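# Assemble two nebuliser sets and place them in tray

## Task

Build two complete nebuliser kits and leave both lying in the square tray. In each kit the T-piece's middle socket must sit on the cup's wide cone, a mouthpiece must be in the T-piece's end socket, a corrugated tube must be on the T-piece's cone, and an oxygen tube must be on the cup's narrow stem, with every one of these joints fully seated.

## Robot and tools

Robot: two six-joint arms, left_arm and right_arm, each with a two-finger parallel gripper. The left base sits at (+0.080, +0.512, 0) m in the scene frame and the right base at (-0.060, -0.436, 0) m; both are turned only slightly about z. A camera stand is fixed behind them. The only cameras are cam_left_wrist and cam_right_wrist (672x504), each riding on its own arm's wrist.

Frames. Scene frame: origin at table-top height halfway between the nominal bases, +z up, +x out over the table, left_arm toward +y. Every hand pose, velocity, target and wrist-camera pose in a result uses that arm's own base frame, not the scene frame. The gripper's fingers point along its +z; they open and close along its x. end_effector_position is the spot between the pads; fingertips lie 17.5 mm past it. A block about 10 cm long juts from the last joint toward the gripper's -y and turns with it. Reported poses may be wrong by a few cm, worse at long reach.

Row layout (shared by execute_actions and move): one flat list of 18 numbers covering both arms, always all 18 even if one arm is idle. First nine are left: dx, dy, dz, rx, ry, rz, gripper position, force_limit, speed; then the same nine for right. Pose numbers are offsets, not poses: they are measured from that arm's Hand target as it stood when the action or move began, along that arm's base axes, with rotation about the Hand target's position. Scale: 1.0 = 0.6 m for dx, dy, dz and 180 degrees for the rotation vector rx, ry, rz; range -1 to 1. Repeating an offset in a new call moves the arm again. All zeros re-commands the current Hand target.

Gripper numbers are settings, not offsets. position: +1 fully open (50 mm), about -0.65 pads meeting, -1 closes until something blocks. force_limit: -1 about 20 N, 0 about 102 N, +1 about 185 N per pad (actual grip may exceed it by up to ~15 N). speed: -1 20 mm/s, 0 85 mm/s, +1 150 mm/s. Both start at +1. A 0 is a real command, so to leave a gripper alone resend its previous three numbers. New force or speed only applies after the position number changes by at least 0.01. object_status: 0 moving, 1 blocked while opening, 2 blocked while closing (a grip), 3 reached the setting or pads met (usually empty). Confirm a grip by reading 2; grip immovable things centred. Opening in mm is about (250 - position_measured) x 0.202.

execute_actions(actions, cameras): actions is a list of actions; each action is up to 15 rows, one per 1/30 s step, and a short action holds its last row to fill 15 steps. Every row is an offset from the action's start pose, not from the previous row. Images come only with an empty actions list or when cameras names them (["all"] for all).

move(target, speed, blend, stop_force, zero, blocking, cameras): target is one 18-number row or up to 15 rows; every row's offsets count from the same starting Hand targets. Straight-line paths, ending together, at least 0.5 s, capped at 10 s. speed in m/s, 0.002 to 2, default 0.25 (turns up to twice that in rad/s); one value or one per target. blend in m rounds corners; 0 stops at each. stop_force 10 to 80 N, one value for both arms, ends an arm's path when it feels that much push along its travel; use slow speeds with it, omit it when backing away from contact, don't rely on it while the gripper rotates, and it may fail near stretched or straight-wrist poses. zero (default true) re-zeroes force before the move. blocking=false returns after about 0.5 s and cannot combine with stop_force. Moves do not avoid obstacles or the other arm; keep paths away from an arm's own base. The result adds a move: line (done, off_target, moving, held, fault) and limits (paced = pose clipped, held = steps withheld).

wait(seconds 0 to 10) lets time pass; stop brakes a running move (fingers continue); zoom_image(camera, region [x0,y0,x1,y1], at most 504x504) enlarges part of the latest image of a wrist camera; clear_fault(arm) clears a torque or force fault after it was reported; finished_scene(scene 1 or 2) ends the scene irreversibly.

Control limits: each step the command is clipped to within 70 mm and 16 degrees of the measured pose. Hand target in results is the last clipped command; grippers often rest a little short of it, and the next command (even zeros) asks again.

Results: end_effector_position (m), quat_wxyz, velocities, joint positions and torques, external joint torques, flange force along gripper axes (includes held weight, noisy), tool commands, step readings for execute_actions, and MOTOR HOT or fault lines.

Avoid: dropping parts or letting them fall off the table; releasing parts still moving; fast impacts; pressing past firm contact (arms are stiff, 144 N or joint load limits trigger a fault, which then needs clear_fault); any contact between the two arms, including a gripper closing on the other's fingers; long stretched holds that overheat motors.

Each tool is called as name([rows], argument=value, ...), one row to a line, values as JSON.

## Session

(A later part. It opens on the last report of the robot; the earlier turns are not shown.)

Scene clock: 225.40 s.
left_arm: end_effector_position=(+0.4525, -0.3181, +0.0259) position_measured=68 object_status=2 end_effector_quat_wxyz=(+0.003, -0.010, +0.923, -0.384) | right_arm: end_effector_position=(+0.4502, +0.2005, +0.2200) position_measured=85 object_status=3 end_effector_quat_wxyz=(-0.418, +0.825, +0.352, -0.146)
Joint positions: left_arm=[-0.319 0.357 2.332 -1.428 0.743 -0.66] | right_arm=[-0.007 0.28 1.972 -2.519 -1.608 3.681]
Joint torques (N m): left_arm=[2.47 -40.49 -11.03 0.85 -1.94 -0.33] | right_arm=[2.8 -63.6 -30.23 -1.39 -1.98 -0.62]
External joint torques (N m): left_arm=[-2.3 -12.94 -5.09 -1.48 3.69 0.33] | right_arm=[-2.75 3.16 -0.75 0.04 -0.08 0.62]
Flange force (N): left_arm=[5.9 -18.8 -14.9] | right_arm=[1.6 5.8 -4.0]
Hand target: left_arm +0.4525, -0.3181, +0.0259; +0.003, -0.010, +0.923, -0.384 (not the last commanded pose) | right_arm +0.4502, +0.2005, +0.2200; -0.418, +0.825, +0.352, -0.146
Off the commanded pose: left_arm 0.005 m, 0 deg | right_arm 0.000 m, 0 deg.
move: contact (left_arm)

move([
  [0,0,0,0,0,0,1,0,-0.8,0,0,0,0,0,0,0.45,0,-0.5],
  [0,0,0.1,0,0,0,1,0,-0.8,-0.02,-0.2,0,0,0,0.1,0.45,0,-0.5],
  [-0.2542,-0.1698,0.3235,0,0,0,1,0,-0.8,-0.042,-0.5417,-0.15,-0.0327,-0.0326,0.2486,0.45,0,-0.5],
], speed=[0.05,0.15,0.3], blend=[0,0.03,0], cameras=["all"])

Scene clock: 229.30 s.
left_arm: end_effector_position=(+0.3000, -0.4200, +0.2199) position_measured=3 object_status=3 end_effector_quat_wxyz=(+0.003, -0.010, +0.923, -0.384) | right_arm: end_effector_position=(+0.4250, -0.1245, +0.1300) position_measured=85 object_status=3 end_effector_quat_wxyz=(-0.271, +0.655, +0.652, -0.270)
Joint positions: left_arm=[-0.72 -0.126 2.357 -1.105 0.627 -1.472] | right_arm=[-0.25 0.398 1.942 -3.315 -1.572 2.966]
Joint torques (N m): left_arm=[2.14 -20.89 -35.45 0.26 0.66 -0.39] | right_arm=[3.07 -74.8 -29.18 -3.43 -2.17 -0.62]
External joint torques (N m): left_arm=[-2.01 0.21 1.51 0.01 -0.44 0.39] | right_arm=[-2.93 3 -0.94 -0.08 -0.04 0.62]
Flange force (N): left_arm=[5.2 0.5 5.1] | right_arm=[-4.9 5.4 -0.9]
Hand target: left_arm +0.3000, -0.4200, +0.2200; +0.003, -0.010, +0.923, -0.384 | right_arm +0.4250, -0.1245, +0.1300; -0.271, +0.655, +0.652, -0.270
Off the commanded pose: left_arm 0.000 m, 0 deg | right_arm 0.000 m, 0 deg.
move: done
camera_calibration:
cam_left_wrist: T_world_to_cam=[[-0.999355, -0.0353749, -0.00622812, 0.297908], [-0.0297117, 0.911568, -0.410075, 0.497677], [0.0201837, -0.409626, -0.91203, 0.15838], [0, 0, 0, 1]] pos_world=[0.309306, -0.378251, 0.350388]
cam_right_wrist: T_world_to_cam=[[-0.00343842, 0.999976, 0.00599058, 0.131025], [0.911668, 0.0055963, -0.410889, -0.318963], [-0.410913, 0.00404861, -0.911666, 0.425015], [0, 0, 0, 1]] pos_world=[0.465883, -0.130958, 0.255629]

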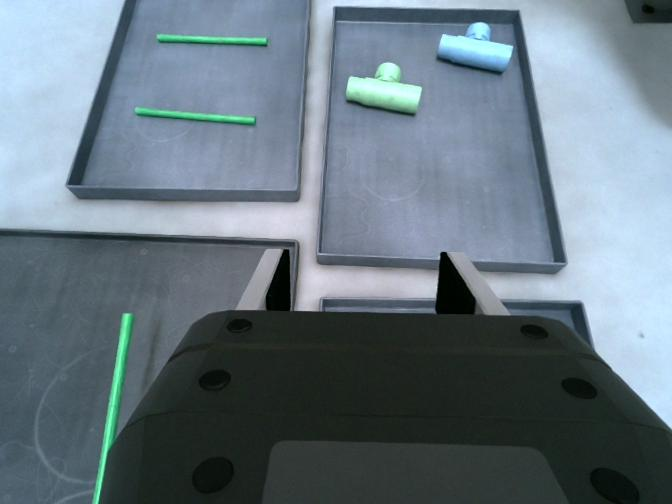

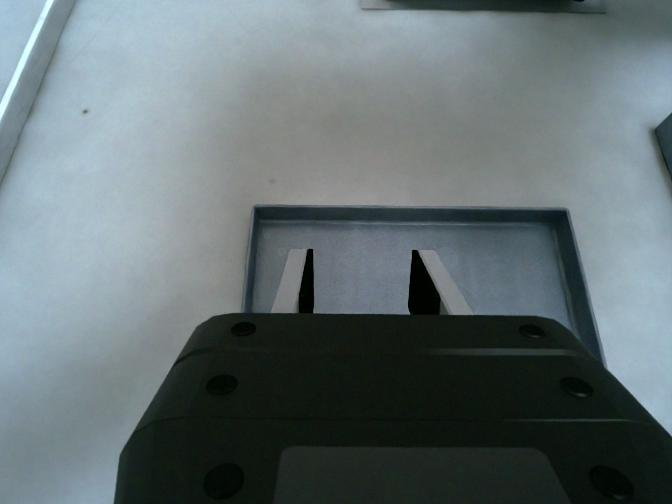

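zoom_image(camera="cam_left_wrist", region=[330, 10, 530, 120])

Scaled by 2.520 from the camera's 672x504 image, which has a finer 960x720 frame.

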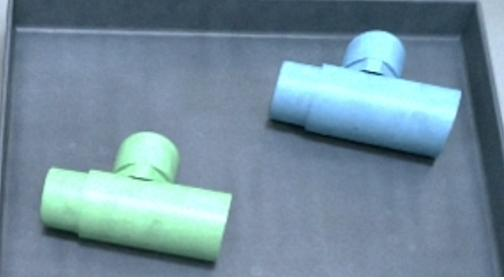

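move(target=[-0.095,-0.4728,-0.1667,0.2675,-0.3067,-0.4922,0.6,0,-0.5,0.1083,0,0,0,0,0,0.45,0,-0.5], speed=0.4, cameras=["all"])

zoom_image(camera="cam_left_wrist", region=[230, 120, 500, 320])

Scene clock: 234.30 s.
left_arm: end_effector_position=(+0.2430, -0.7036, +0.1200) position_measured=63 object_status=3 end_effector_quat_wxyz=(+0.129, +0.751, +0.638, +0.113) | right_arm: end_effector_position=(+0.4900, -0.1245, +0.1300) position_measured=85 object_status=3 end_effector_quat_wxyz=(-0.271, +0.655, +0.652, -0.270)
Joint positions: left_arm=[-1.412 0.415 1.78 0.43 0.886 -1.514] | right_arm=[-0.227 0.477 1.812 -3.299 -1.625 2.974]
Joint torques (N m): left_arm=[2.42 -78.94 -38.4 3.91 0.41 -0.38] | right_arm=[3.66 -84.15 -30.79 -3.59 -2.18 -0.6]
External joint torques (N m): left_arm=[-2.16 -2.07 1.04 0.11 -0.45 0.38] | right_arm=[-3.52 3.59 -0.73 -0.05 -0.03 0.6]
Flange force (N): left_arm=[4.0 -3.5 -2.2] | right_arm=[-5.3 6.0 -0.9]
Hand target: left_arm +0.2430, -0.7037, +0.1200; +0.129, +0.751, +0.638, +0.113 | right_arm +0.4900, -0.1245, +0.1300; -0.271, +0.655, +0.652, -0.270
Off the commanded pose: left_arm 0.000 m, 0 deg | right_arm 0.000 m, 0 deg.
move: done
camera_calibration:
cam_left_wrist: T_world_to_cam=[[0.163342, 0.986508, -0.0110496, 0.667287], [0.748097, -0.11655, 0.653274, -0.326501], [0.643172, -0.114973, -0.757041, -0.010409], [0, 0, 0, 1]] pos_world=[0.141953, -0.697534, 0.212788]
cam_right_wrist: T_world_to_cam=[[-0.00343842, 0.999976, 0.00599058, 0.131248], [0.911668, 0.0055963, -0.410889, -0.378221], [-0.410913, 0.00404861, -0.911666, 0.451725], [0, 0, 0, 1]] pos_world=[0.530883, -0.130958, 0.255629]

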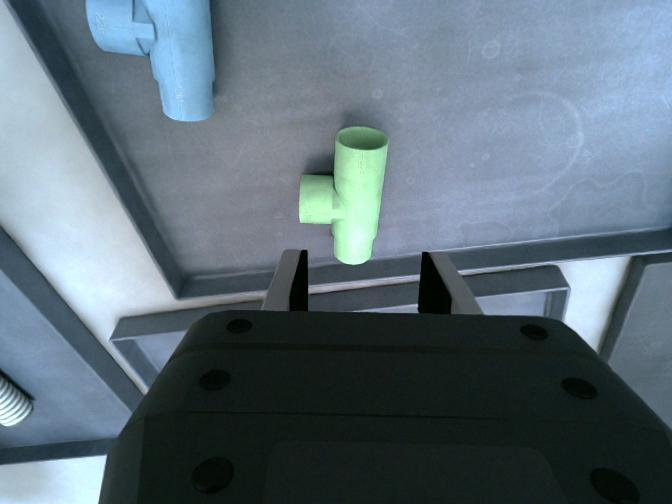

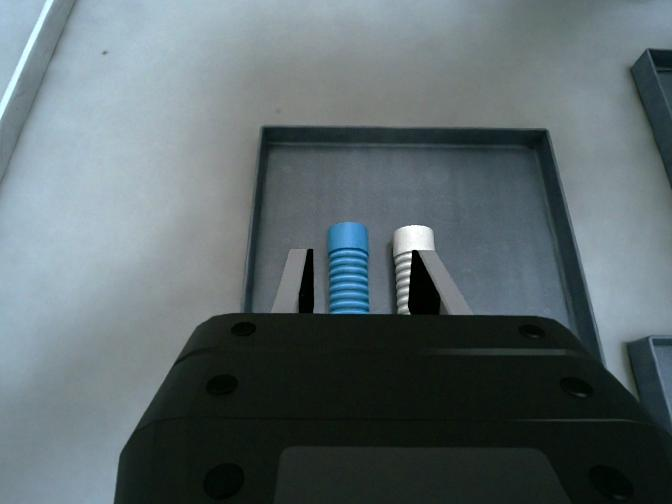

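Scaled by 1.867 from the camera's 672x504 image, which has a finer 960x720 frame.

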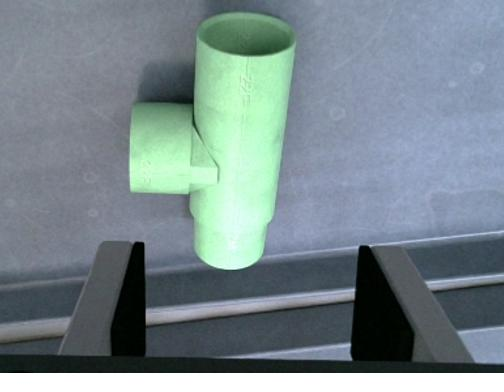

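move(target=[-0.0022,0.0048,-0.1417,0,0,-0.0128,0.6,0,-0.5,-0.1033,-0.005,-0.16,0,0,0,0.45,0,-0.5], speed=0.12, cameras=["all"])

zoom_image(camera="cam_left_wrist", region=[230, 120, 500, 320])

Scene clock: 236.43 s.
left_arm: end_effector_position=(+0.2417, -0.7008, +0.0349) position_measured=63 object_status=3 end_effector_quat_wxyz=(+0.132, +0.764, +0.622, +0.111) | right_arm: end_effector_position=(+0.4280, -0.1275, +0.0340) position_measured=85 object_status=3 end_effector_quat_wxyz=(-0.271, +0.655, +0.652, -0.270)
Joint positions: left_arm=[-1.411 0.497 1.844 0.492 0.741 -1.564] | right_arm=[-0.253 0.528 1.975 -3.32 -1.411 2.993]
Joint torques (N m): left_arm=[2.22 -83.09 -34.88 3.36 0.44 -0.43] | right_arm=[3.26 -82.01 -23.75 -2.85 -2.2 -0.6]
External joint torques (N m): left_arm=[-1.84 -1.58 1.58 0.06 -0.42 0.43] | right_arm=[-3.32 3.42 -1.07 -0.06 -0.01 0.6]
Flange force (N): left_arm=[4.2 -3.3 -2.2] | right_arm=[-5.6 6.4 0.2]
Hand target: left_arm +0.2417, -0.7008, +0.0349; +0.132, +0.764, +0.622, +0.111 | right_arm +0.4280, -0.1275, +0.0340; -0.271, +0.655, +0.652, -0.270
Off the commanded pose: left_arm 0.000 m, 0 deg | right_arm 0.000 m, 0 deg.
move: done
camera_calibration:
cam_left_wrist: T_world_to_cam=[[0.203005, 0.979117, -0.0108993, 0.649008], [0.742791, -0.146735, 0.653246, -0.289482], [0.638005, -0.140708, -0.757067, -0.0904665], [0, 0, 0, 1]] pos_world=[0.14099, -0.690662, 0.127687]
cam_right_wrist: T_world_to_cam=[[-0.00343842, 0.999976, 0.00599058, 0.134711], [0.911668, 0.0055963, -0.410889, -0.361217], [-0.410913, 0.00404861, -0.911666, 0.338782], [0, 0, 0, 1]] pos_world=[0.468983, -0.134058, 0.159629]

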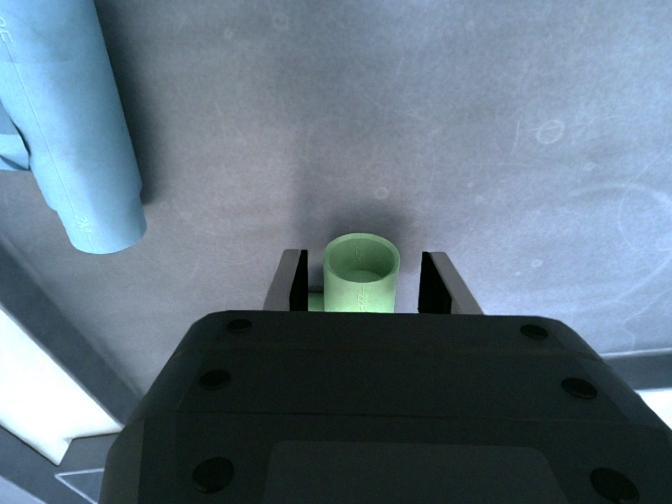

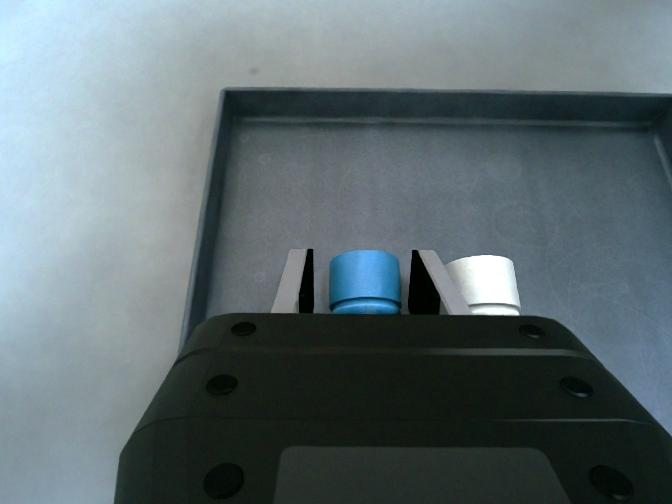

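Scaled by 1.867 from the camera's 672x504 image, which has a finer 960x720 frame.

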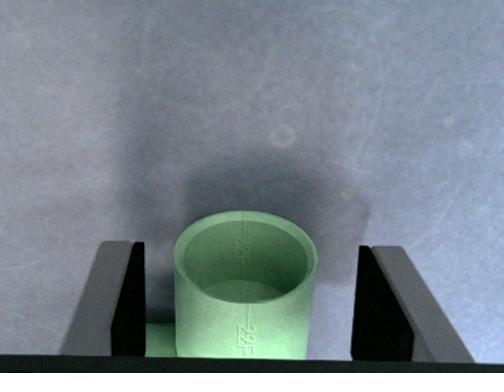

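move(target=[0.0025,-0.0005,-0.0267,0,0,0,0.6,0,-0.5,0,0,-0.0233,0,0,0,0.45,0,-0.5], speed=0.012, stop_force=10)

Scene clock: 238.40 s.
left_arm: end_effector_position=(+0.2429, -0.7011, +0.0223) position_measured=63 object_status=3 end_effector_quat_wxyz=(+0.132, +0.764, +0.622, +0.111) | right_arm: end_effector_position=(+0.4280, -0.1275, +0.0225) position_measured=85 object_status=3 end_effector_quat_wxyz=(-0.271, +0.655, +0.652, -0.270)
Joint positions: left_arm=[-1.409 0.513 1.849 0.503 0.723 -1.577] | right_arm=[-0.253 0.544 1.978 -3.32 -1.392 2.996]
Joint torques (N m): left_arm=[5.3 -66.84 -28.72 3.17 -1.16 -0.43] | right_arm=[2.3 -71.18 -17.81 -2.48 2.27 -0.57]
External joint torques (N m): left_arm=[-5.18 -17.98 -3.87 0.15 1.19 0.43] | right_arm=[-2.22 -8.44 -6.31 -0.36 -4.49 0.57]
Flange force (N): left_arm=[8.5 -2.5 -27.6] | right_arm=[-4.2 -9.2 -20.1]
Hand target: left_arm +0.2429, -0.7011, +0.0223; +0.132, +0.764, +0.622, +0.111 (not the last commanded pose) | right_arm +0.4280, -0.1275, +0.0225; -0.271, +0.655, +0.652, -0.270 (not the last commanded pose)
Off the commanded pose: left_arm 0.003 m, 0 deg | right_arm 0.003 m, 0 deg.
move: contact (left_arm, right_arm)

move([
  [0,0,0.0033,0,0,0,0.6,0,-0.5,0,0,0.0015,0,0,0,0.45,0,-0.5],
  [0,0,0.0034,0,0,0,-1,0,-0.5,0,0,0.0017,0,0,0,-1,0,-0.5],
  [0,0,0.2167,0,0,0,-1,0,-0.5,0,0,0.2,0,0,0,-1,0,-0.5],
  [0.2338,0.3315,0.2962,0,0,-0.4444,-1,0,-0.5,0.12,0.2958,0.2458,0,0,-0.25,-1,0,-0.5],
  [0.5118,0.4352,0.23,0,0,-0.8333,-1,0,-0.5,0.2867,0.8458,0.2125,0,0,-0.6667,-1,0,-0.5],
], speed=[0.03,0.03,0.15,0.4,0.4], blend=[0,0,0.03,0.04,0], cameras=["all"])

Scene clock: 246.20 s.
left_arm: end_effector_position=(+0.5499, -0.4400, +0.1603) position_measured=132 object_status=2 end_effector_quat_wxyz=(+0.141, +0.799, -0.576, -0.098) | right_arm: end_effector_position=(+0.6000, +0.3799, +0.1500) position_measured=134 object_status=2 end_effector_quat_wxyz=(-0.370, +0.892, -0.241, +0.100)
Joint positions: left_arm=[-0.61 0.457 1.628 -0.292 1.276 2.327] | right_arm=[0.322 0.236 2.133 -1.809 -0.501 4.427]
Joint torques (N m): left_arm=[2.4 -83.13 -38.84 2.91 1.1 -0.44] | right_arm=[3.3 -57.69 -28.78 0.24 -0.71 -0.6]
External joint torques (N m): left_arm=[-2.32 -1.97 1.55 0.07 -0.43 0.44] | right_arm=[-3.24 3.38 -0.71 0.08 0.07 0.6]
Flange force (N): left_arm=[-3.5 5.8 2.7] | right_arm=[8.0 0.4 2.3]
Hand target: left_arm +0.5500, -0.4400, +0.1603; +0.141, +0.799, -0.576, -0.098 | right_arm +0.6000, +0.3800, +0.1500; -0.370, +0.892, -0.241, +0.100
Off the commanded pose: left_arm 0.000 m, 0 deg | right_arm 0.000 m, 0 deg.
move: done
camera_calibration:
cam_left_wrist: T_world_to_cam=[[0.313891, -0.949394, -0.0111044, -0.57699], [-0.716482, -0.244527, 0.653345, 0.197358], [-0.622997, -0.197123, -0.756979, 0.513141], [0, 0, 0, 1]] pos_world=[0.642201, -0.398379, 0.253087]
cam_right_wrist: T_world_to_cam=[[0.867663, -0.497117, 0.00599982, -0.326738], [-0.45107, -0.792253, -0.410939, 0.647652], [0.209038, 0.35385, -0.911643, 0.00825178], [0, 0, 0, 1]] pos_world=[0.57391, 0.347758, 0.275628]

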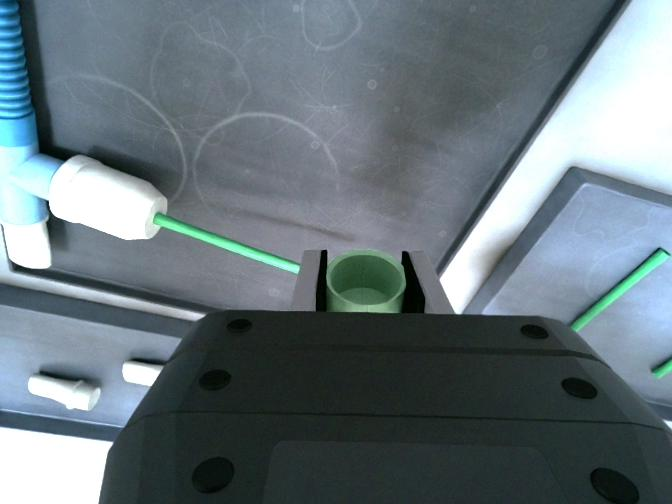

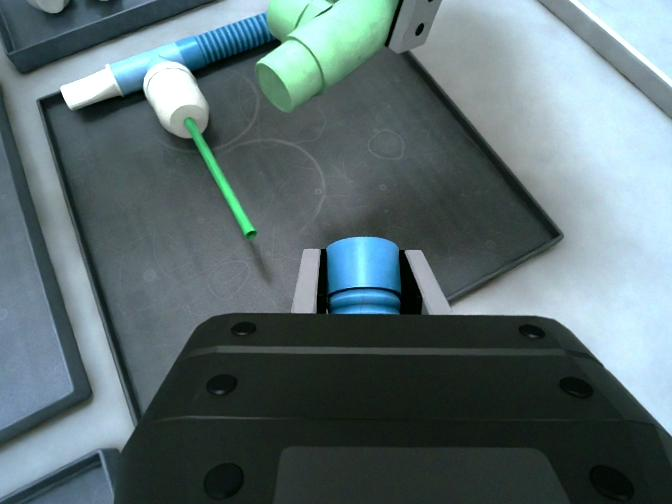

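zoom_image(camera="cam_left_wrist", region=[0, 100, 180, 280])

Scaled by 2.800 from the camera's 672x504 image, which has a finer 960x720 frame.

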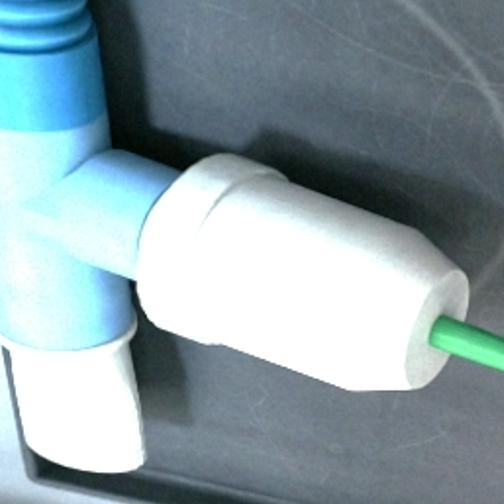

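move(target=[0.1213,-0.0098,-0.066,0,0,-0.0934,-1,0,-0.5,0.0565,0.1725,-0.05,0,0,-0.3333,-1,0,-0.5], speed=0.3, cameras=["all"])

zoom_image(camera="cam_right_wrist", region=[260, 100, 460, 320])

Scene clock: 248.83 s.
left_arm: end_effector_position=(+0.6227, -0.4458, +0.1207) position_measured=132 object_status=2 end_effector_quat_wxyz=(+0.125, +0.706, -0.687, -0.118) | right_arm: end_effector_position=(+0.6339, +0.4835, +0.1200) position_measured=134 object_status=2 end_effector_quat_wxyz=(-0.270, +0.652, -0.655, +0.271)
Joint positions: left_arm=[-0.59 0.608 1.462 -0.207 1.359 2.597] | right_arm=[0.793 0.414 1.94 -1.28 0.556 5]
Joint torques (N m): left_arm=[2.62 -96.81 -39.12 3.22 1.21 -0.39] | right_arm=[3.25 -76.24 -28.73 -0.17 0.58 -0.84]
External joint torques (N m): left_arm=[-2.49 -1.91 1.6 0.06 -0.39 0.39] | right_arm=[-3.33 3.3 -1.26 -0.07 0.05 0.84]
Flange force (N): left_arm=[-1.8 6.9 2.8] | right_arm=[-0.7 -0.4 9.2]
Hand target: left_arm +0.6227, -0.4458, +0.1207; +0.125, +0.706, -0.687, -0.118 | right_arm +0.6339, +0.4835, +0.1200; -0.270, +0.652, -0.655, +0.271
Off the commanded pose: left_arm 0.000 m, 0 deg | right_arm 0.000 m, 0 deg.
move: done
camera_calibration:
cam_left_wrist: T_world_to_cam=[[0.0258254, -0.999605, -0.0110962, -0.44883], [-0.756586, -0.0267994, 0.653345, 0.396057], [-0.653385, -0.00847764, -0.756979, 0.63044], [0, 0, 0, 1]] pos_world=[0.723162, -0.432694, 0.213487]
cam_right_wrist: T_world_to_cam=[[0.0033464, -0.999977, 0.00594983, 0.4865], [-0.911631, -0.00549603, -0.410973, 0.644252], [0.410996, -0.00404877, -0.911628, -0.017822], [0, 0, 0, 1]] pos_world=[0.593017, 0.489958, 0.245628]

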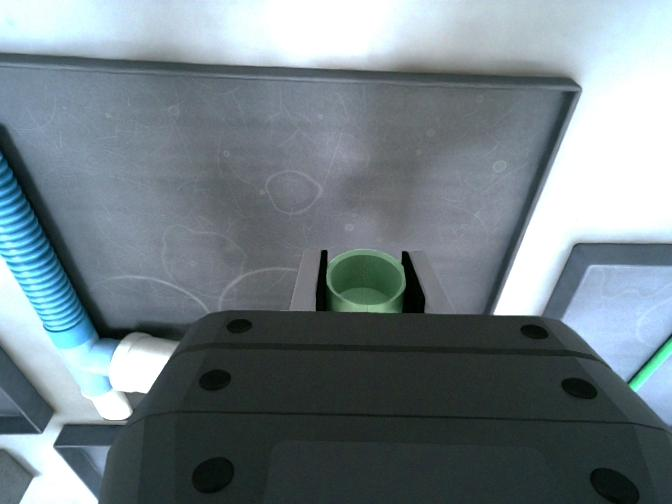

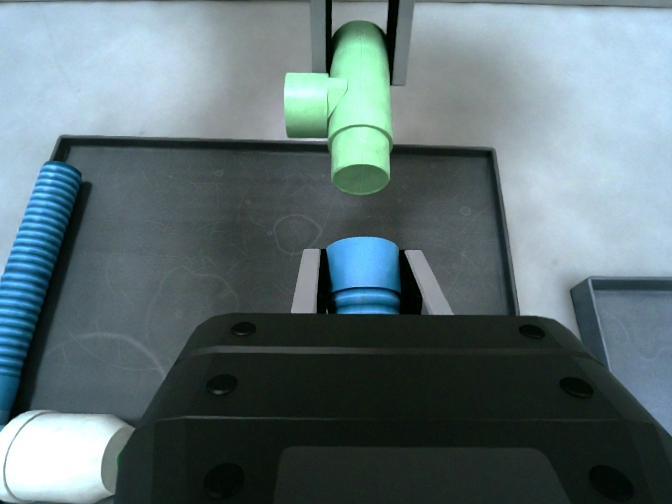

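Scaled by 2.291 from the camera's 672x504 image, which has a finer 960x720 frame.

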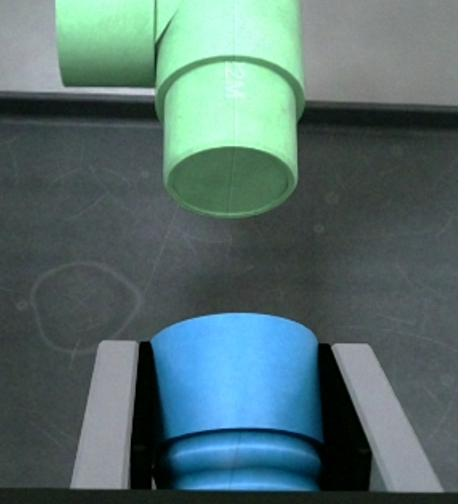

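move(target=[-0.0383,-0.001,0,0,0,0,-1,0,-0.5,0,0,0,0,0,0,-1,0,-0.5], speed=0.08)

move(target=[-0.0567,-0.0015,0,0,0,0,-1,0,-0.5,0,0,0,0,0,0,-1,0,-0.5], speed=0.015, stop_force=25, cameras=["cam_right_wrist"])

Scene clock: 250.07 s.
left_arm: end_effector_position=(+0.5998, -0.4464, +0.1207) position_measured=132 object_status=2 end_effector_quat_wxyz=(+0.125, +0.706, -0.687, -0.118) | right_arm: end_effector_position=(+0.6339, +0.4835, +0.1200) position_measured=134 object_status=2 end_effector_quat_wxyz=(-0.270, +0.652, -0.655, +0.271)
Joint positions: left_arm=[-0.606 0.581 1.508 -0.212 1.337 2.587] | right_arm=[0.793 0.415 1.94 -1.28 0.556 5]
Joint torques (N m): left_arm=[2.42 -94.17 -38.89 3.13 1.29 -0.43] | right_arm=[3.22 -75.76 -29 -0.34 0.59 -0.61]
External joint torques (N m): left_arm=[-2.05 -1.7 1.87 0.1 -0.47 0.43] | right_arm=[-3.27 2.84 -0.86 0.1 0.04 0.61]
Flange force (N): left_arm=[-2.5 6.7 3.2] | right_arm=[-0.1 -1.1 7.7]
Hand target: left_arm +0.5998, -0.4464, +0.1207; +0.125, +0.706, -0.687, -0.118 | right_arm +0.6339, +0.4835, +0.1200; -0.270, +0.652, -0.655, +0.271
Off the commanded pose: left_arm 0.000 m, 0 deg | right_arm 0.000 m, 0 deg.
move: done

Scene clock: 252.00 s.
left_arm: end_effector_position=(+0.5796, -0.4470, +0.1208) position_measured=132 object_status=2 end_effector_quat_wxyz=(+0.125, +0.706, -0.687, -0.118) | right_arm: end_effector_position=(+0.6339, +0.4835, +0.1200) position_measured=134 object_status=2 end_effector_quat_wxyz=(-0.270, +0.652, -0.655, +0.271)
Joint positions: left_arm=[-0.621 0.557 1.548 -0.217 1.318 2.577] | right_arm=[0.793 0.415 1.94 -1.28 0.556 5]
Joint torques (N m): left_arm=[-12.68 -88.62 -24.68 -1.83 7.27 -0.38] | right_arm=[-8.16 -80.56 -45.51 -4.17 1.19 -0.77]
External joint torques (N m): left_arm=[12.92 -5.13 -12.24 5.03 -6.47 0.38] | right_arm=[8.1 7.84 15.7 3.93 -0.56 0.77]
Flange force (N): left_arm=[-4.4 -20.5 -11.0] | right_arm=[3.5 23.1 -8.9]
Hand target: left_arm +0.5796, -0.4470, +0.1207; +0.125, +0.706, -0.687, -0.118 (not the last commanded pose) | right_arm +0.6339, +0.4835, +0.1200; -0.270, +0.652, -0.655, +0.271
Off the commanded pose: left_arm 0.014 m, 0 deg | right_arm 0.000 m, 0 deg.
move: contact (left_arm)
camera_calibration:
cam_right_wrist: T_world_to_cam=[[0.00343763, -0.999976, 0.00599076, 0.486436], [-0.911631, -0.00559602, -0.410972, 0.644209], [0.410996, -0.00404859, -0.911628, -0.0177812], [0, 0, 0, 1]] pos_world=[0.592917, 0.489958, 0.245628]
Images, in order (width x height): cam_right_wrist 672x504.

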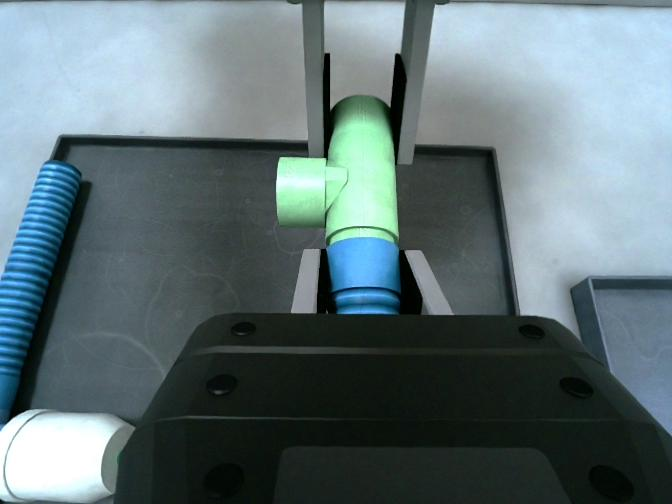

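zoom_image(camera="cam_right_wrist", region=[260, 130, 460, 320])

Scaled by 2.520 from the camera's 672x504 image, which has a finer 960x720 frame.

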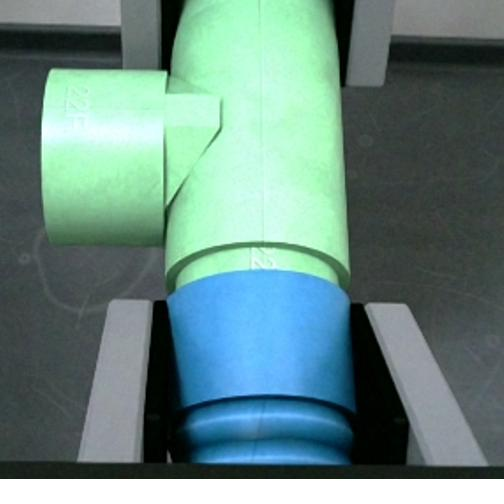

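move(target=[-0.0167,-0.0004,0,0,0,0,-1,0,-0.5,0,0,0,0,0,0,-1,0,-0.5], speed=0.012, stop_force=78, zero=false, cameras=["cam_right_wrist"])

zoom_image(camera="cam_right_wrist", region=[260, 130, 460, 320])

Scene clock: 253.47 s.
left_arm: end_effector_position=(+0.5750, -0.4471, +0.1208) position_measured=132 object_status=2 end_effector_quat_wxyz=(+0.125, +0.706, -0.687, -0.118) | right_arm: end_effector_position=(+0.6338, +0.4834, +0.1199) position_measured=134 object_status=2 end_effector_quat_wxyz=(-0.270, +0.652, -0.655, +0.271)
Joint positions: left_arm=[-0.625 0.551 1.557 -0.218 1.314 2.575] | right_arm=[0.793 0.415 1.94 -1.28 0.556 5]
Joint torques (N m): left_arm=[-39.4 -86.92 0.78 -10.58 21.28 -0.1] | right_arm=[-34.57 -80.85 -69.89 -10.19 3.57 -1.07]
External joint torques (N m): left_arm=[39.84 -5.68 -37.38 13.77 -20.47 0.1] | right_arm=[34.56 8.15 40.06 9.96 -2.95 1.07]
Flange force (N): left_arm=[-4.6 -75.0 -28.5] | right_arm=[5.6 63.5 -50.4]
Hand target: left_arm +0.5750, -0.4471, +0.1208; +0.125, +0.706, -0.687, -0.118 (not the last commanded pose) | right_arm +0.6339, +0.4835, +0.1200; -0.270, +0.652, -0.655, +0.271
Off the commanded pose: left_arm 0.005 m, 0 deg | right_arm 0.000 m, 0 deg.
move: contact (left_arm)
camera_calibration:
cam_right_wrist: T_world_to_cam=[[0.0033975, -0.999976, 0.00608183, 0.486438], [-0.911668, -0.00559648, -0.410889, 0.64417], [0.410913, -0.00414861, -0.911665, -0.0177644], [0, 0, 0, 1]] pos_world=[0.592917, 0.489958, 0.245529]
Images, in order (width x height): cam_right_wrist 672x504.

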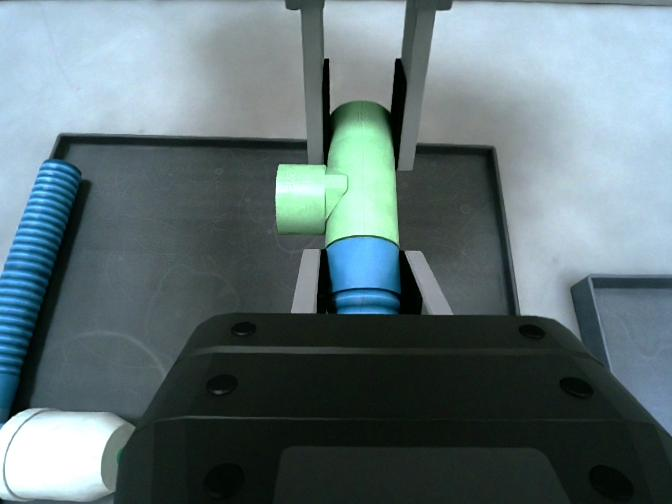

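Scaled by 2.520 from the camera's 672x504 image, which has a finer 960x720 frame.

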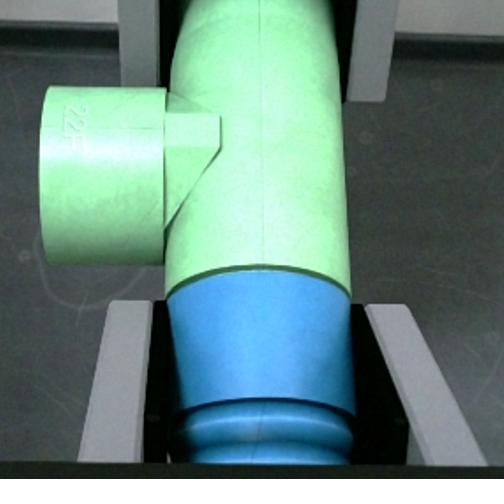

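move([
  [-0.0008,0,0,0,0,0,-1,0,-0.5,0,0,0,0,0,0,-1,0,-0.5],
  [0.002,0,0,0,0,0,-1,0,-0.5,0,0,0,0,0,0,-1,0,-0.5],
  [0.002,0,0,0,0,0,0.6,0,-0.5,0,0,0,0,0,0,-1,0,-0.5],
  [0.002,0,0.1667,0,0,0,0.6,0,-0.5,0,0,0,0,0,0,-1,0,-0.5],
  [-0.0477,0.3487,0.182,0.0214,-0.0146,0.24,0.6,0,-0.5,0,0,0,0,0,0,-1,0,-0.5],
  [-0.4472,0.3217,0.132,0.04,-0.0274,0.4496,0.6,0,-0.5,0,0,0,0,0,0,-1,0,-0.5],
  [-0.5497,0.1725,0.0153,0.0534,-0.0365,0.5994,0.6,0,-0.5,0,0,0,0,0,0,-1,0,-0.5],
], speed=[0.012,0.03,0.03,0.15,0.4,0.4,0.4], blend=[0,0,0,0.04,0.05,0.05,0], cameras=["all"])

Scene clock: 260.23 s.
left_arm: end_effector_position=(+0.2452, -0.3435, +0.1300) position_measured=63 object_status=3 end_effector_quat_wxyz=(+0.083, +0.982, +0.171, +0.017) | right_arm: end_effector_position=(+0.6339, +0.4835, +0.1200) position_measured=134 object_status=2 end_effector_quat_wxyz=(-0.270, +0.652, -0.655, +0.271)
Joint positions: left_arm=[-1.012 -0.098 2.352 -0.046 0.719 0.247] | right_arm=[0.793 0.415 1.94 -1.28 0.556 5]
Joint torques (N m): left_arm=[2.18 -24.4 -36.12 3.26 -0.07 -0.42] | right_arm=[3.34 -76.34 -29.1 -0.34 0.57 -0.65]
External joint torques (N m): left_arm=[-1.99 0.1 1.65 0.09 -0.37 0.42] | right_arm=[-3.32 3.33 -0.86 0.1 0.06 0.65]
Flange force (N): left_arm=[-4.7 -1.7 2.6] | right_arm=[-0.5 -0.9 8.5]
Hand target: left_arm +0.2452, -0.3436, +0.1300; +0.083, +0.982, +0.171, +0.017 | right_arm +0.6339, +0.4835, +0.1200; -0.270, +0.652, -0.655, +0.271
Off the commanded pose: left_arm 0.000 m, 0 deg | right_arm 0.000 m, 0 deg.
move: done
camera_calibration:
cam_left_wrist: T_world_to_cam=[[0.940773, 0.338861, -0.0108743, -0.10129], [0.296478, -0.806701, 0.511209, -0.400556], [0.164457, -0.484155, -0.859388, 0.0409395], [0, 0, 0, 1]] pos_world=[0.207314, -0.268985, 0.238849]
cam_right_wrist: T_world_to_cam=[[0.00343763, -0.999976, 0.00599076, 0.486436], [-0.911631, -0.00559602, -0.410972, 0.644301], [0.410996, -0.00404859, -0.911628, -0.0178223], [0, 0, 0, 1]] pos_world=[0.593017, 0.489958, 0.245628]

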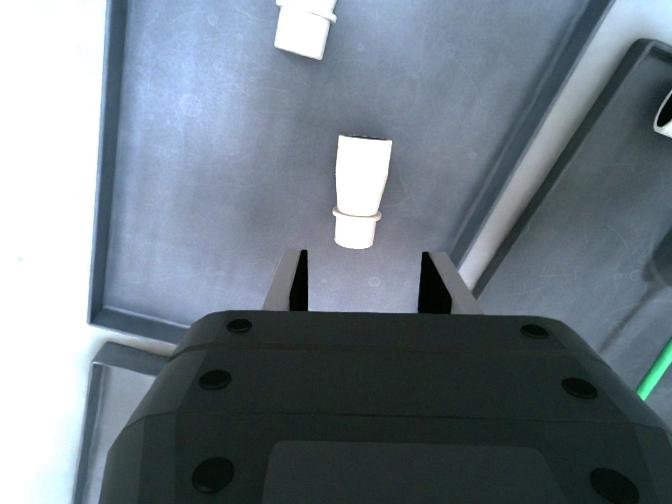

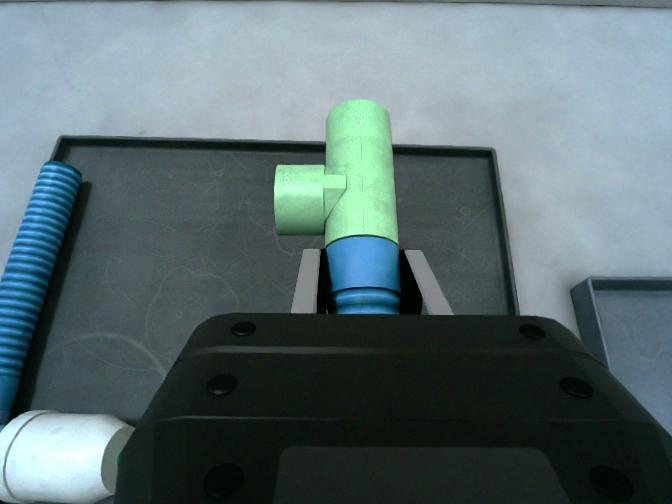

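zoom_image(camera="cam_left_wrist", region=[280, 110, 440, 270])

Scaled by 3.150 from the camera's 672x504 image, which has a finer 960x720 frame.

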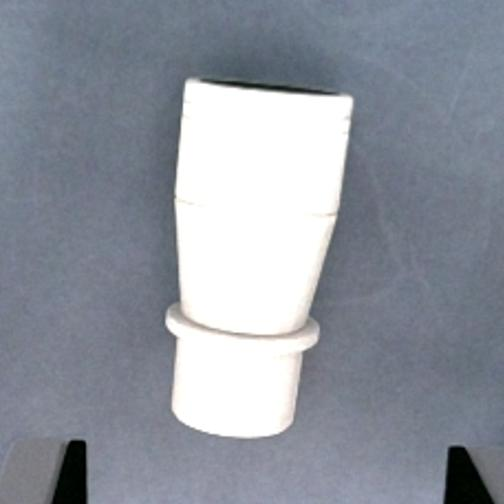

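move(target=[-0.0003,0.022,-0.16,0,0,-0.0217,0.6,0,-0.5,0,0,0,0,0,0,-1,0,-0.5], speed=0.12, cameras=["cam_left_wrist"])

Scene clock: 262.43 s.
left_arm: end_effector_position=(+0.2450, -0.3304, +0.0340) position_measured=63 object_status=3 end_effector_quat_wxyz=(+0.084, +0.987, +0.137, +0.015) | right_arm: end_effector_position=(+0.6339, +0.4835, +0.1200) position_measured=134 object_status=2 end_effector_quat_wxyz=(-0.270, +0.652, -0.655, +0.271)
Joint positions: left_arm=[-0.984 0.054 2.456 -0.103 0.469 0.398] | right_arm=[0.793 0.415 1.94 -1.28 0.556 5]
Joint torques (N m): left_arm=[2.37 -31.91 -27.45 2.42 -0.01 -0.39] | right_arm=[3.36 -76.45 -29.1 -0.31 0.56 -0.64]
External joint torques (N m): left_arm=[-2.37 -0.09 1.09 0.12 -0.44 0.39] | right_arm=[-3.41 3.44 -0.78 0.07 0.06 0.65]
Flange force (N): left_arm=[-5.9 -0.6 1.9] | right_arm=[-0.4 -0.8 8.7]
Hand target: left_arm +0.2450, -0.3304, +0.0340; +0.084, +0.987, +0.137, +0.015 | right_arm +0.6339, +0.4835, +0.1200; -0.270, +0.652, -0.655, +0.271
Off the commanded pose: left_arm 0.000 m, 0 deg | right_arm 0.000 m, 0 deg.
move: done
camera_calibration:
cam_left_wrist: T_world_to_cam=[[0.96169, 0.273925, -0.0108698, -0.133213], [0.240785, -0.825059, 0.511175, -0.333177], [0.131055, -0.494209, -0.859408, -0.0302702], [0, 0, 0, 1]] pos_world=[0.212301, -0.25336, 0.142849]
Images, in order (width x height): cam_left_wrist 672x504.

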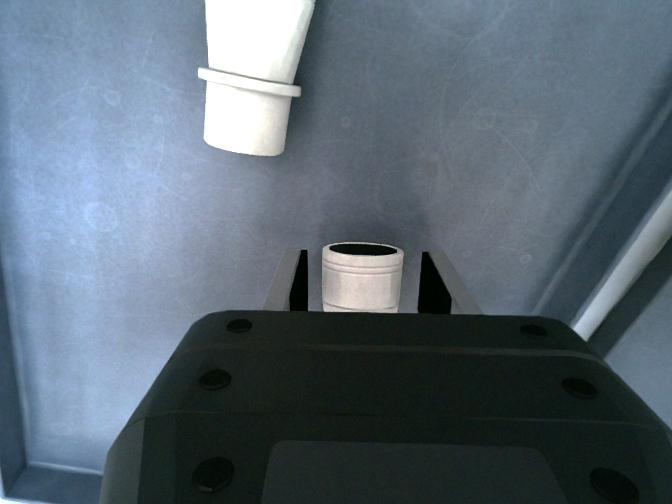

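move(target=[0.0009,-0.0032,-0.0267,0,0,0,0.6,0,-0.5,0,0,0,0,0,0,-1,0,-0.5], speed=0.012, stop_force=10)

Scene clock: 264.33 s.
left_arm: end_effector_position=(+0.2455, -0.3319, +0.0211) position_measured=63 object_status=3 end_effector_quat_wxyz=(+0.084, +0.987, +0.137, +0.015) | right_arm: end_effector_position=(+0.6339, +0.4835, +0.1200) position_measured=134 object_status=2 end_effector_quat_wxyz=(-0.270, +0.652, -0.655, +0.271)
Joint positions: left_arm=[-0.985 0.083 2.463 -0.11 0.433 0.406] | right_arm=[0.793 0.415 1.94 -1.28 0.556 5]
Joint torques (N m): left_arm=[0.65 -18.55 -20.63 2.21 -2.45 -0.41] | right_arm=[2.98 -76.22 -29.25 -0.33 0.59 -0.61]
External joint torques (N m): left_arm=[-0.62 -15.15 -4.1 0.18 2.03 0.41] | right_arm=[-3.14 3.4 -0.66 0.09 0.04 0.61]
Flange force (N): left_arm=[-5.5 -6.3 -42.4] | right_arm=[-0.5 -0.6 8.3]
Hand target: left_arm +0.2455, -0.3319, +0.0211; +0.084, +0.987, +0.137, +0.015 (not the last commanded pose) | right_arm +0.6339, +0.4835, +0.1200; -0.270, +0.652, -0.655, +0.271
Off the commanded pose: left_arm 0.003 m, 0 deg | right_arm 0.000 m, 0 deg.
move: contact (left_arm)

move([
  [0,0,0.001,0,0,0,0.6,0,-0.5,0,0,0,0,0,0,-1,0,-0.5],
  [0,0,0.0012,0,0,0,-1,0,-0.5,0,0,0,0,0,0,-1,0,-0.5],
  [0,0,0.1815,0,0,0,-1,0,-0.5,0,0,0,0,0,0,-1,0,-0.5],
  [0.102,0.1297,0.2982,0.0147,-0.0108,-0.1444,-1,0,-0.5,0,0,0,0,0,0,-1,0,-0.5],
  [0.5015,0.1567,0.3315,0.0441,-0.0325,-0.433,-1,0,-0.5,0,0,0,0,0,0,-1,0,-0.5],
  [0.6742,-0.0723,0.2315,0.0588,-0.0433,-0.5774,-1,0,-0.5,0,0,0,0,0,0,-1,0,-0.5],
  [0.6772,-0.1888,0.1717,0.0588,-0.0433,-0.5774,-1,0,-0.5,0,0,0,0,0,0,-1,0,-0.5],
], speed=[0.03,0.03,0.15,0.4,0.4,0.35,0.2], blend=[0,0,0.04,0.05,0.05,0.03,0], cameras=["all"])

zoom_image(camera="cam_right_wrist", region=[260, 0, 460, 260])

Scene clock: 270.73 s.
left_arm: end_effector_position=(+0.6518, -0.4452, +0.1241) position_measured=121 object_status=2 end_effector_quat_wxyz=(-0.008, +0.716, -0.698, +0.012) | right_arm: end_effector_position=(+0.6339, +0.4835, +0.1200) position_measured=134 object_status=2 end_effector_quat_wxyz=(-0.270, +0.652, -0.655, +0.271)
Joint positions: left_arm=[-0.648 0.501 1.598 0.016 1.017 2.46] | right_arm=[0.793 0.415 1.94 -1.28 0.556 5]
Joint torques (N m): left_arm=[2.38 -88.3 -40.03 3.8 0.25 -0.39] | right_arm=[3.22 -76.32 -29.3 -0.36 0.66 -0.66]
External joint torques (N m): left_arm=[-2.09 -1.8 1.61 0.09 -0.4 0.39] | right_arm=[-3.15 3.28 -0.66 0.13 -0.04 0.66]
Flange force (N): left_arm=[-2.1 6.6 0.2] | right_arm=[-0.3 -0.5 8.2]
Hand target: left_arm +0.6518, -0.4452, +0.1242; -0.008, +0.716, -0.698, +0.012 | right_arm +0.6339, +0.4835, +0.1200; -0.270, +0.652, -0.655, +0.271
Off the commanded pose: left_arm 0.000 m, 0 deg | right_arm 0.000 m, 0 deg.
move: done
camera_calibration:
cam_left_wrist: T_world_to_cam=[[0.0295681, -0.999509, -0.010338, -0.451377], [-0.943069, -0.0313232, 0.331119, 0.575297], [-0.33128, -0.000041084, -0.943532, 0.468958], [0, 0, 0, 1]] pos_world=[0.711247, -0.433116, 0.24732]
cam_right_wrist: T_world_to_cam=[[0.00343763, -0.999976, 0.00599076, 0.486436], [-0.911631, -0.00559602, -0.410972, 0.644301], [0.410996, -0.00404859, -0.911628, -0.0178223], [0, 0, 0, 1]] pos_world=[0.593017, 0.489958, 0.245628]

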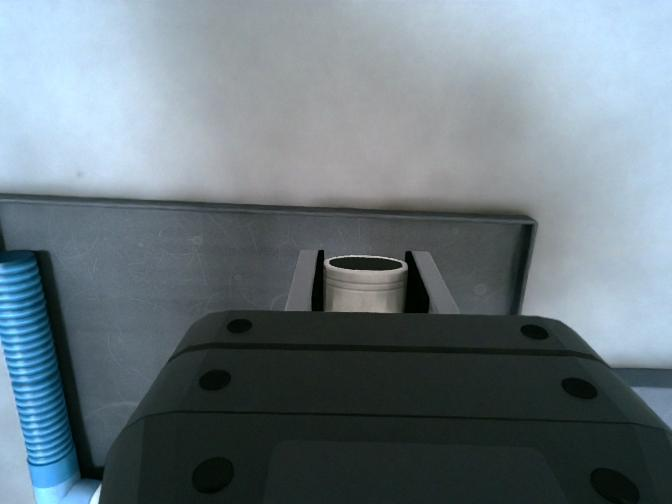

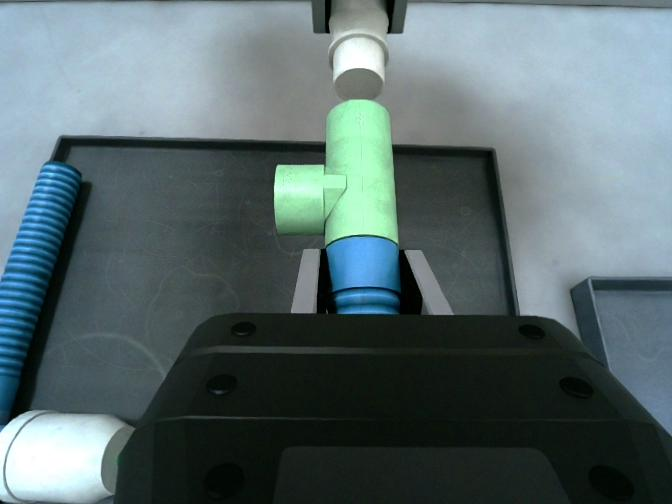

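Scaled by 1.938 from the camera's 672x504 image, which has a finer 960x720 frame.

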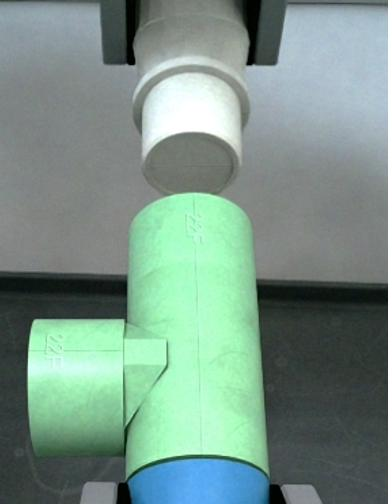

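move(target=[-0.0333,-0.0002,0,0,0,0,-1,0,-0.5,0,0,0,0,0,0,-1,0,-0.5], speed=0.08, cameras=["cam_right_wrist"])

zoom_image(camera="cam_right_wrist", region=[260, 0, 460, 260])

Scene clock: 272.13 s.
left_arm: end_effector_position=(+0.6318, -0.4453, +0.1242) position_measured=121 object_status=2 end_effector_quat_wxyz=(-0.008, +0.716, -0.698, +0.012) | right_arm: end_effector_position=(+0.6339, +0.4835, +0.1200) position_measured=134 object_status=2 end_effector_quat_wxyz=(-0.270, +0.652, -0.655, +0.271)
Joint positions: left_arm=[-0.664 0.479 1.634 0.016 1.003 2.443] | right_arm=[0.793 0.415 1.94 -1.28 0.556 5]
Joint torques (N m): left_arm=[2.56 -85.97 -39.65 3.72 0.28 -0.43] | right_arm=[2.99 -76.37 -29.26 -0.33 0.61 -0.67]
External joint torques (N m): left_arm=[-2.76 -1.16 1.67 0.12 -0.43 0.43] | right_arm=[-3.11 3.48 -0.7 0.09 0.02 0.67]
Flange force (N): left_arm=[-1.1 6.5 0.8] | right_arm=[-0.6 -0.4 8.5]
Hand target: left_arm +0.6318, -0.4453, +0.1242; -0.008, +0.716, -0.698, +0.012 | right_arm +0.6339, +0.4835, +0.1200; -0.270, +0.652, -0.655, +0.271
Off the commanded pose: left_arm 0.000 m, 0 deg | right_arm 0.000 m, 0 deg.
move: done
camera_calibration:
cam_right_wrist: T_world_to_cam=[[0.00343763, -0.999976, 0.00599076, 0.486436], [-0.911631, -0.00559602, -0.410972, 0.644301], [0.410996, -0.00404859, -0.911628, -0.0178223], [0, 0, 0, 1]] pos_world=[0.593017, 0.489958, 0.245628]
Images, in order (width x height): cam_right_wrist 672x504.

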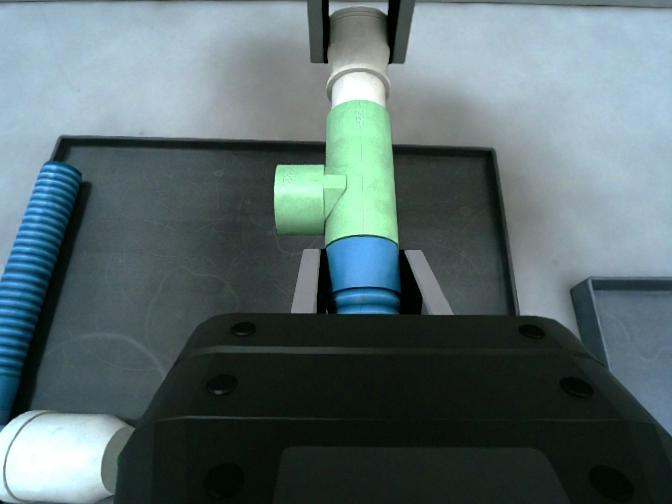

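Scaled by 1.938 from the camera's 672x504 image, which has a finer 960x720 frame.

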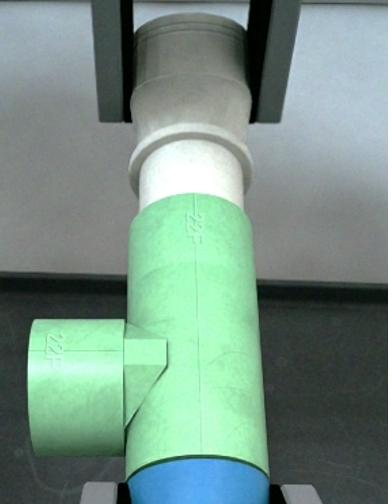

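move(target=[-0.05,-0.0013,0,0,0,0,-1,0,-0.5,0,0,0,0,0,0,-1,0,-0.5], speed=0.015, stop_force=25, cameras=["cam_right_wrist"])

zoom_image(camera="cam_right_wrist", region=[260, 0, 460, 260])

Scene clock: 273.50 s.
left_arm: end_effector_position=(+0.6279, -0.4455, +0.1243) position_measured=121 object_status=2 end_effector_quat_wxyz=(-0.008, +0.716, -0.698, +0.012) | right_arm: end_effector_position=(+0.6339, +0.4835, +0.1200) position_measured=134 object_status=2 end_effector_quat_wxyz=(-0.270, +0.652, -0.655, +0.271)
Joint positions: left_arm=[-0.667 0.474 1.641 0.017 1 2.439] | right_arm=[0.793 0.415 1.94 -1.28 0.556 5]
Joint torques (N m): left_arm=[-11.57 -85.35 -26.44 -1.24 7.29 -0.18] | right_arm=[-11 -76.04 -41.32 -3.52 1.76 -0.83]
External joint torques (N m): left_arm=[11.68 -1.76 -11.73 5.11 -7.45 0.18] | right_arm=[10.94 3.09 11.36 3.28 -1.14 0.83]
Flange force (N): left_arm=[-1.5 -23.6 2.3] | right_arm=[-0.3 19.8 -13.9]
Hand target: left_arm +0.6279, -0.4455, +0.1243; -0.008, +0.716, -0.698, +0.012 (not the last commanded pose) | right_arm +0.6339, +0.4835, +0.1200; -0.270, +0.652, -0.655, +0.271
Off the commanded pose: left_arm 0.026 m, 0 deg | right_arm 0.000 m, 0 deg.
move: contact (left_arm)
camera_calibration:
cam_right_wrist: T_world_to_cam=[[0.00347935, -0.999977, 0.00589934, 0.486434], [-0.911668, -0.00559612, -0.41089, 0.644211], [0.410913, -0.00394861, -0.911666, -0.0177718], [0, 0, 0, 1]] pos_world=[0.592917, 0.489957, 0.245628]
Images, in order (width x height): cam_right_wrist 672x504.

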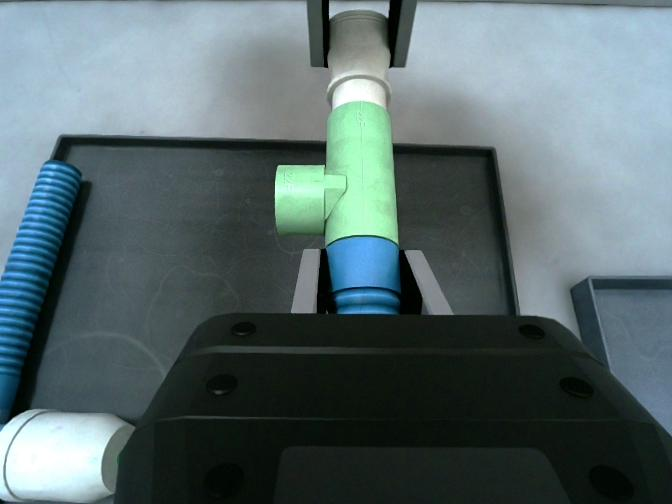

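Scaled by 1.938 from the camera's 672x504 image, which has a finer 960x720 frame.

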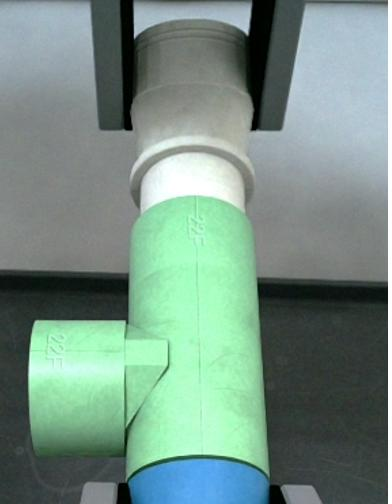

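zoom_image(camera="cam_right_wrist", region=[310, 40, 410, 140])

Scaled by 5.040 from the camera's 672x504 image, which has a finer 960x720 frame.

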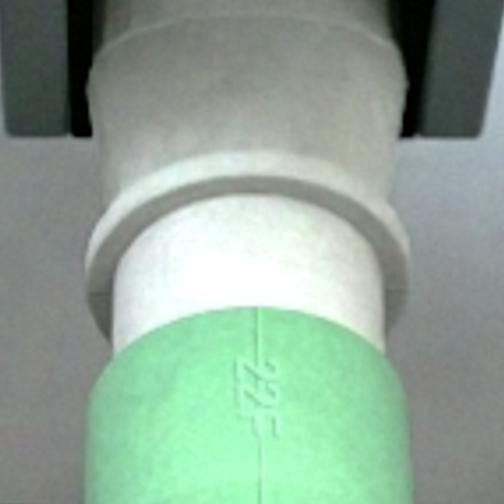

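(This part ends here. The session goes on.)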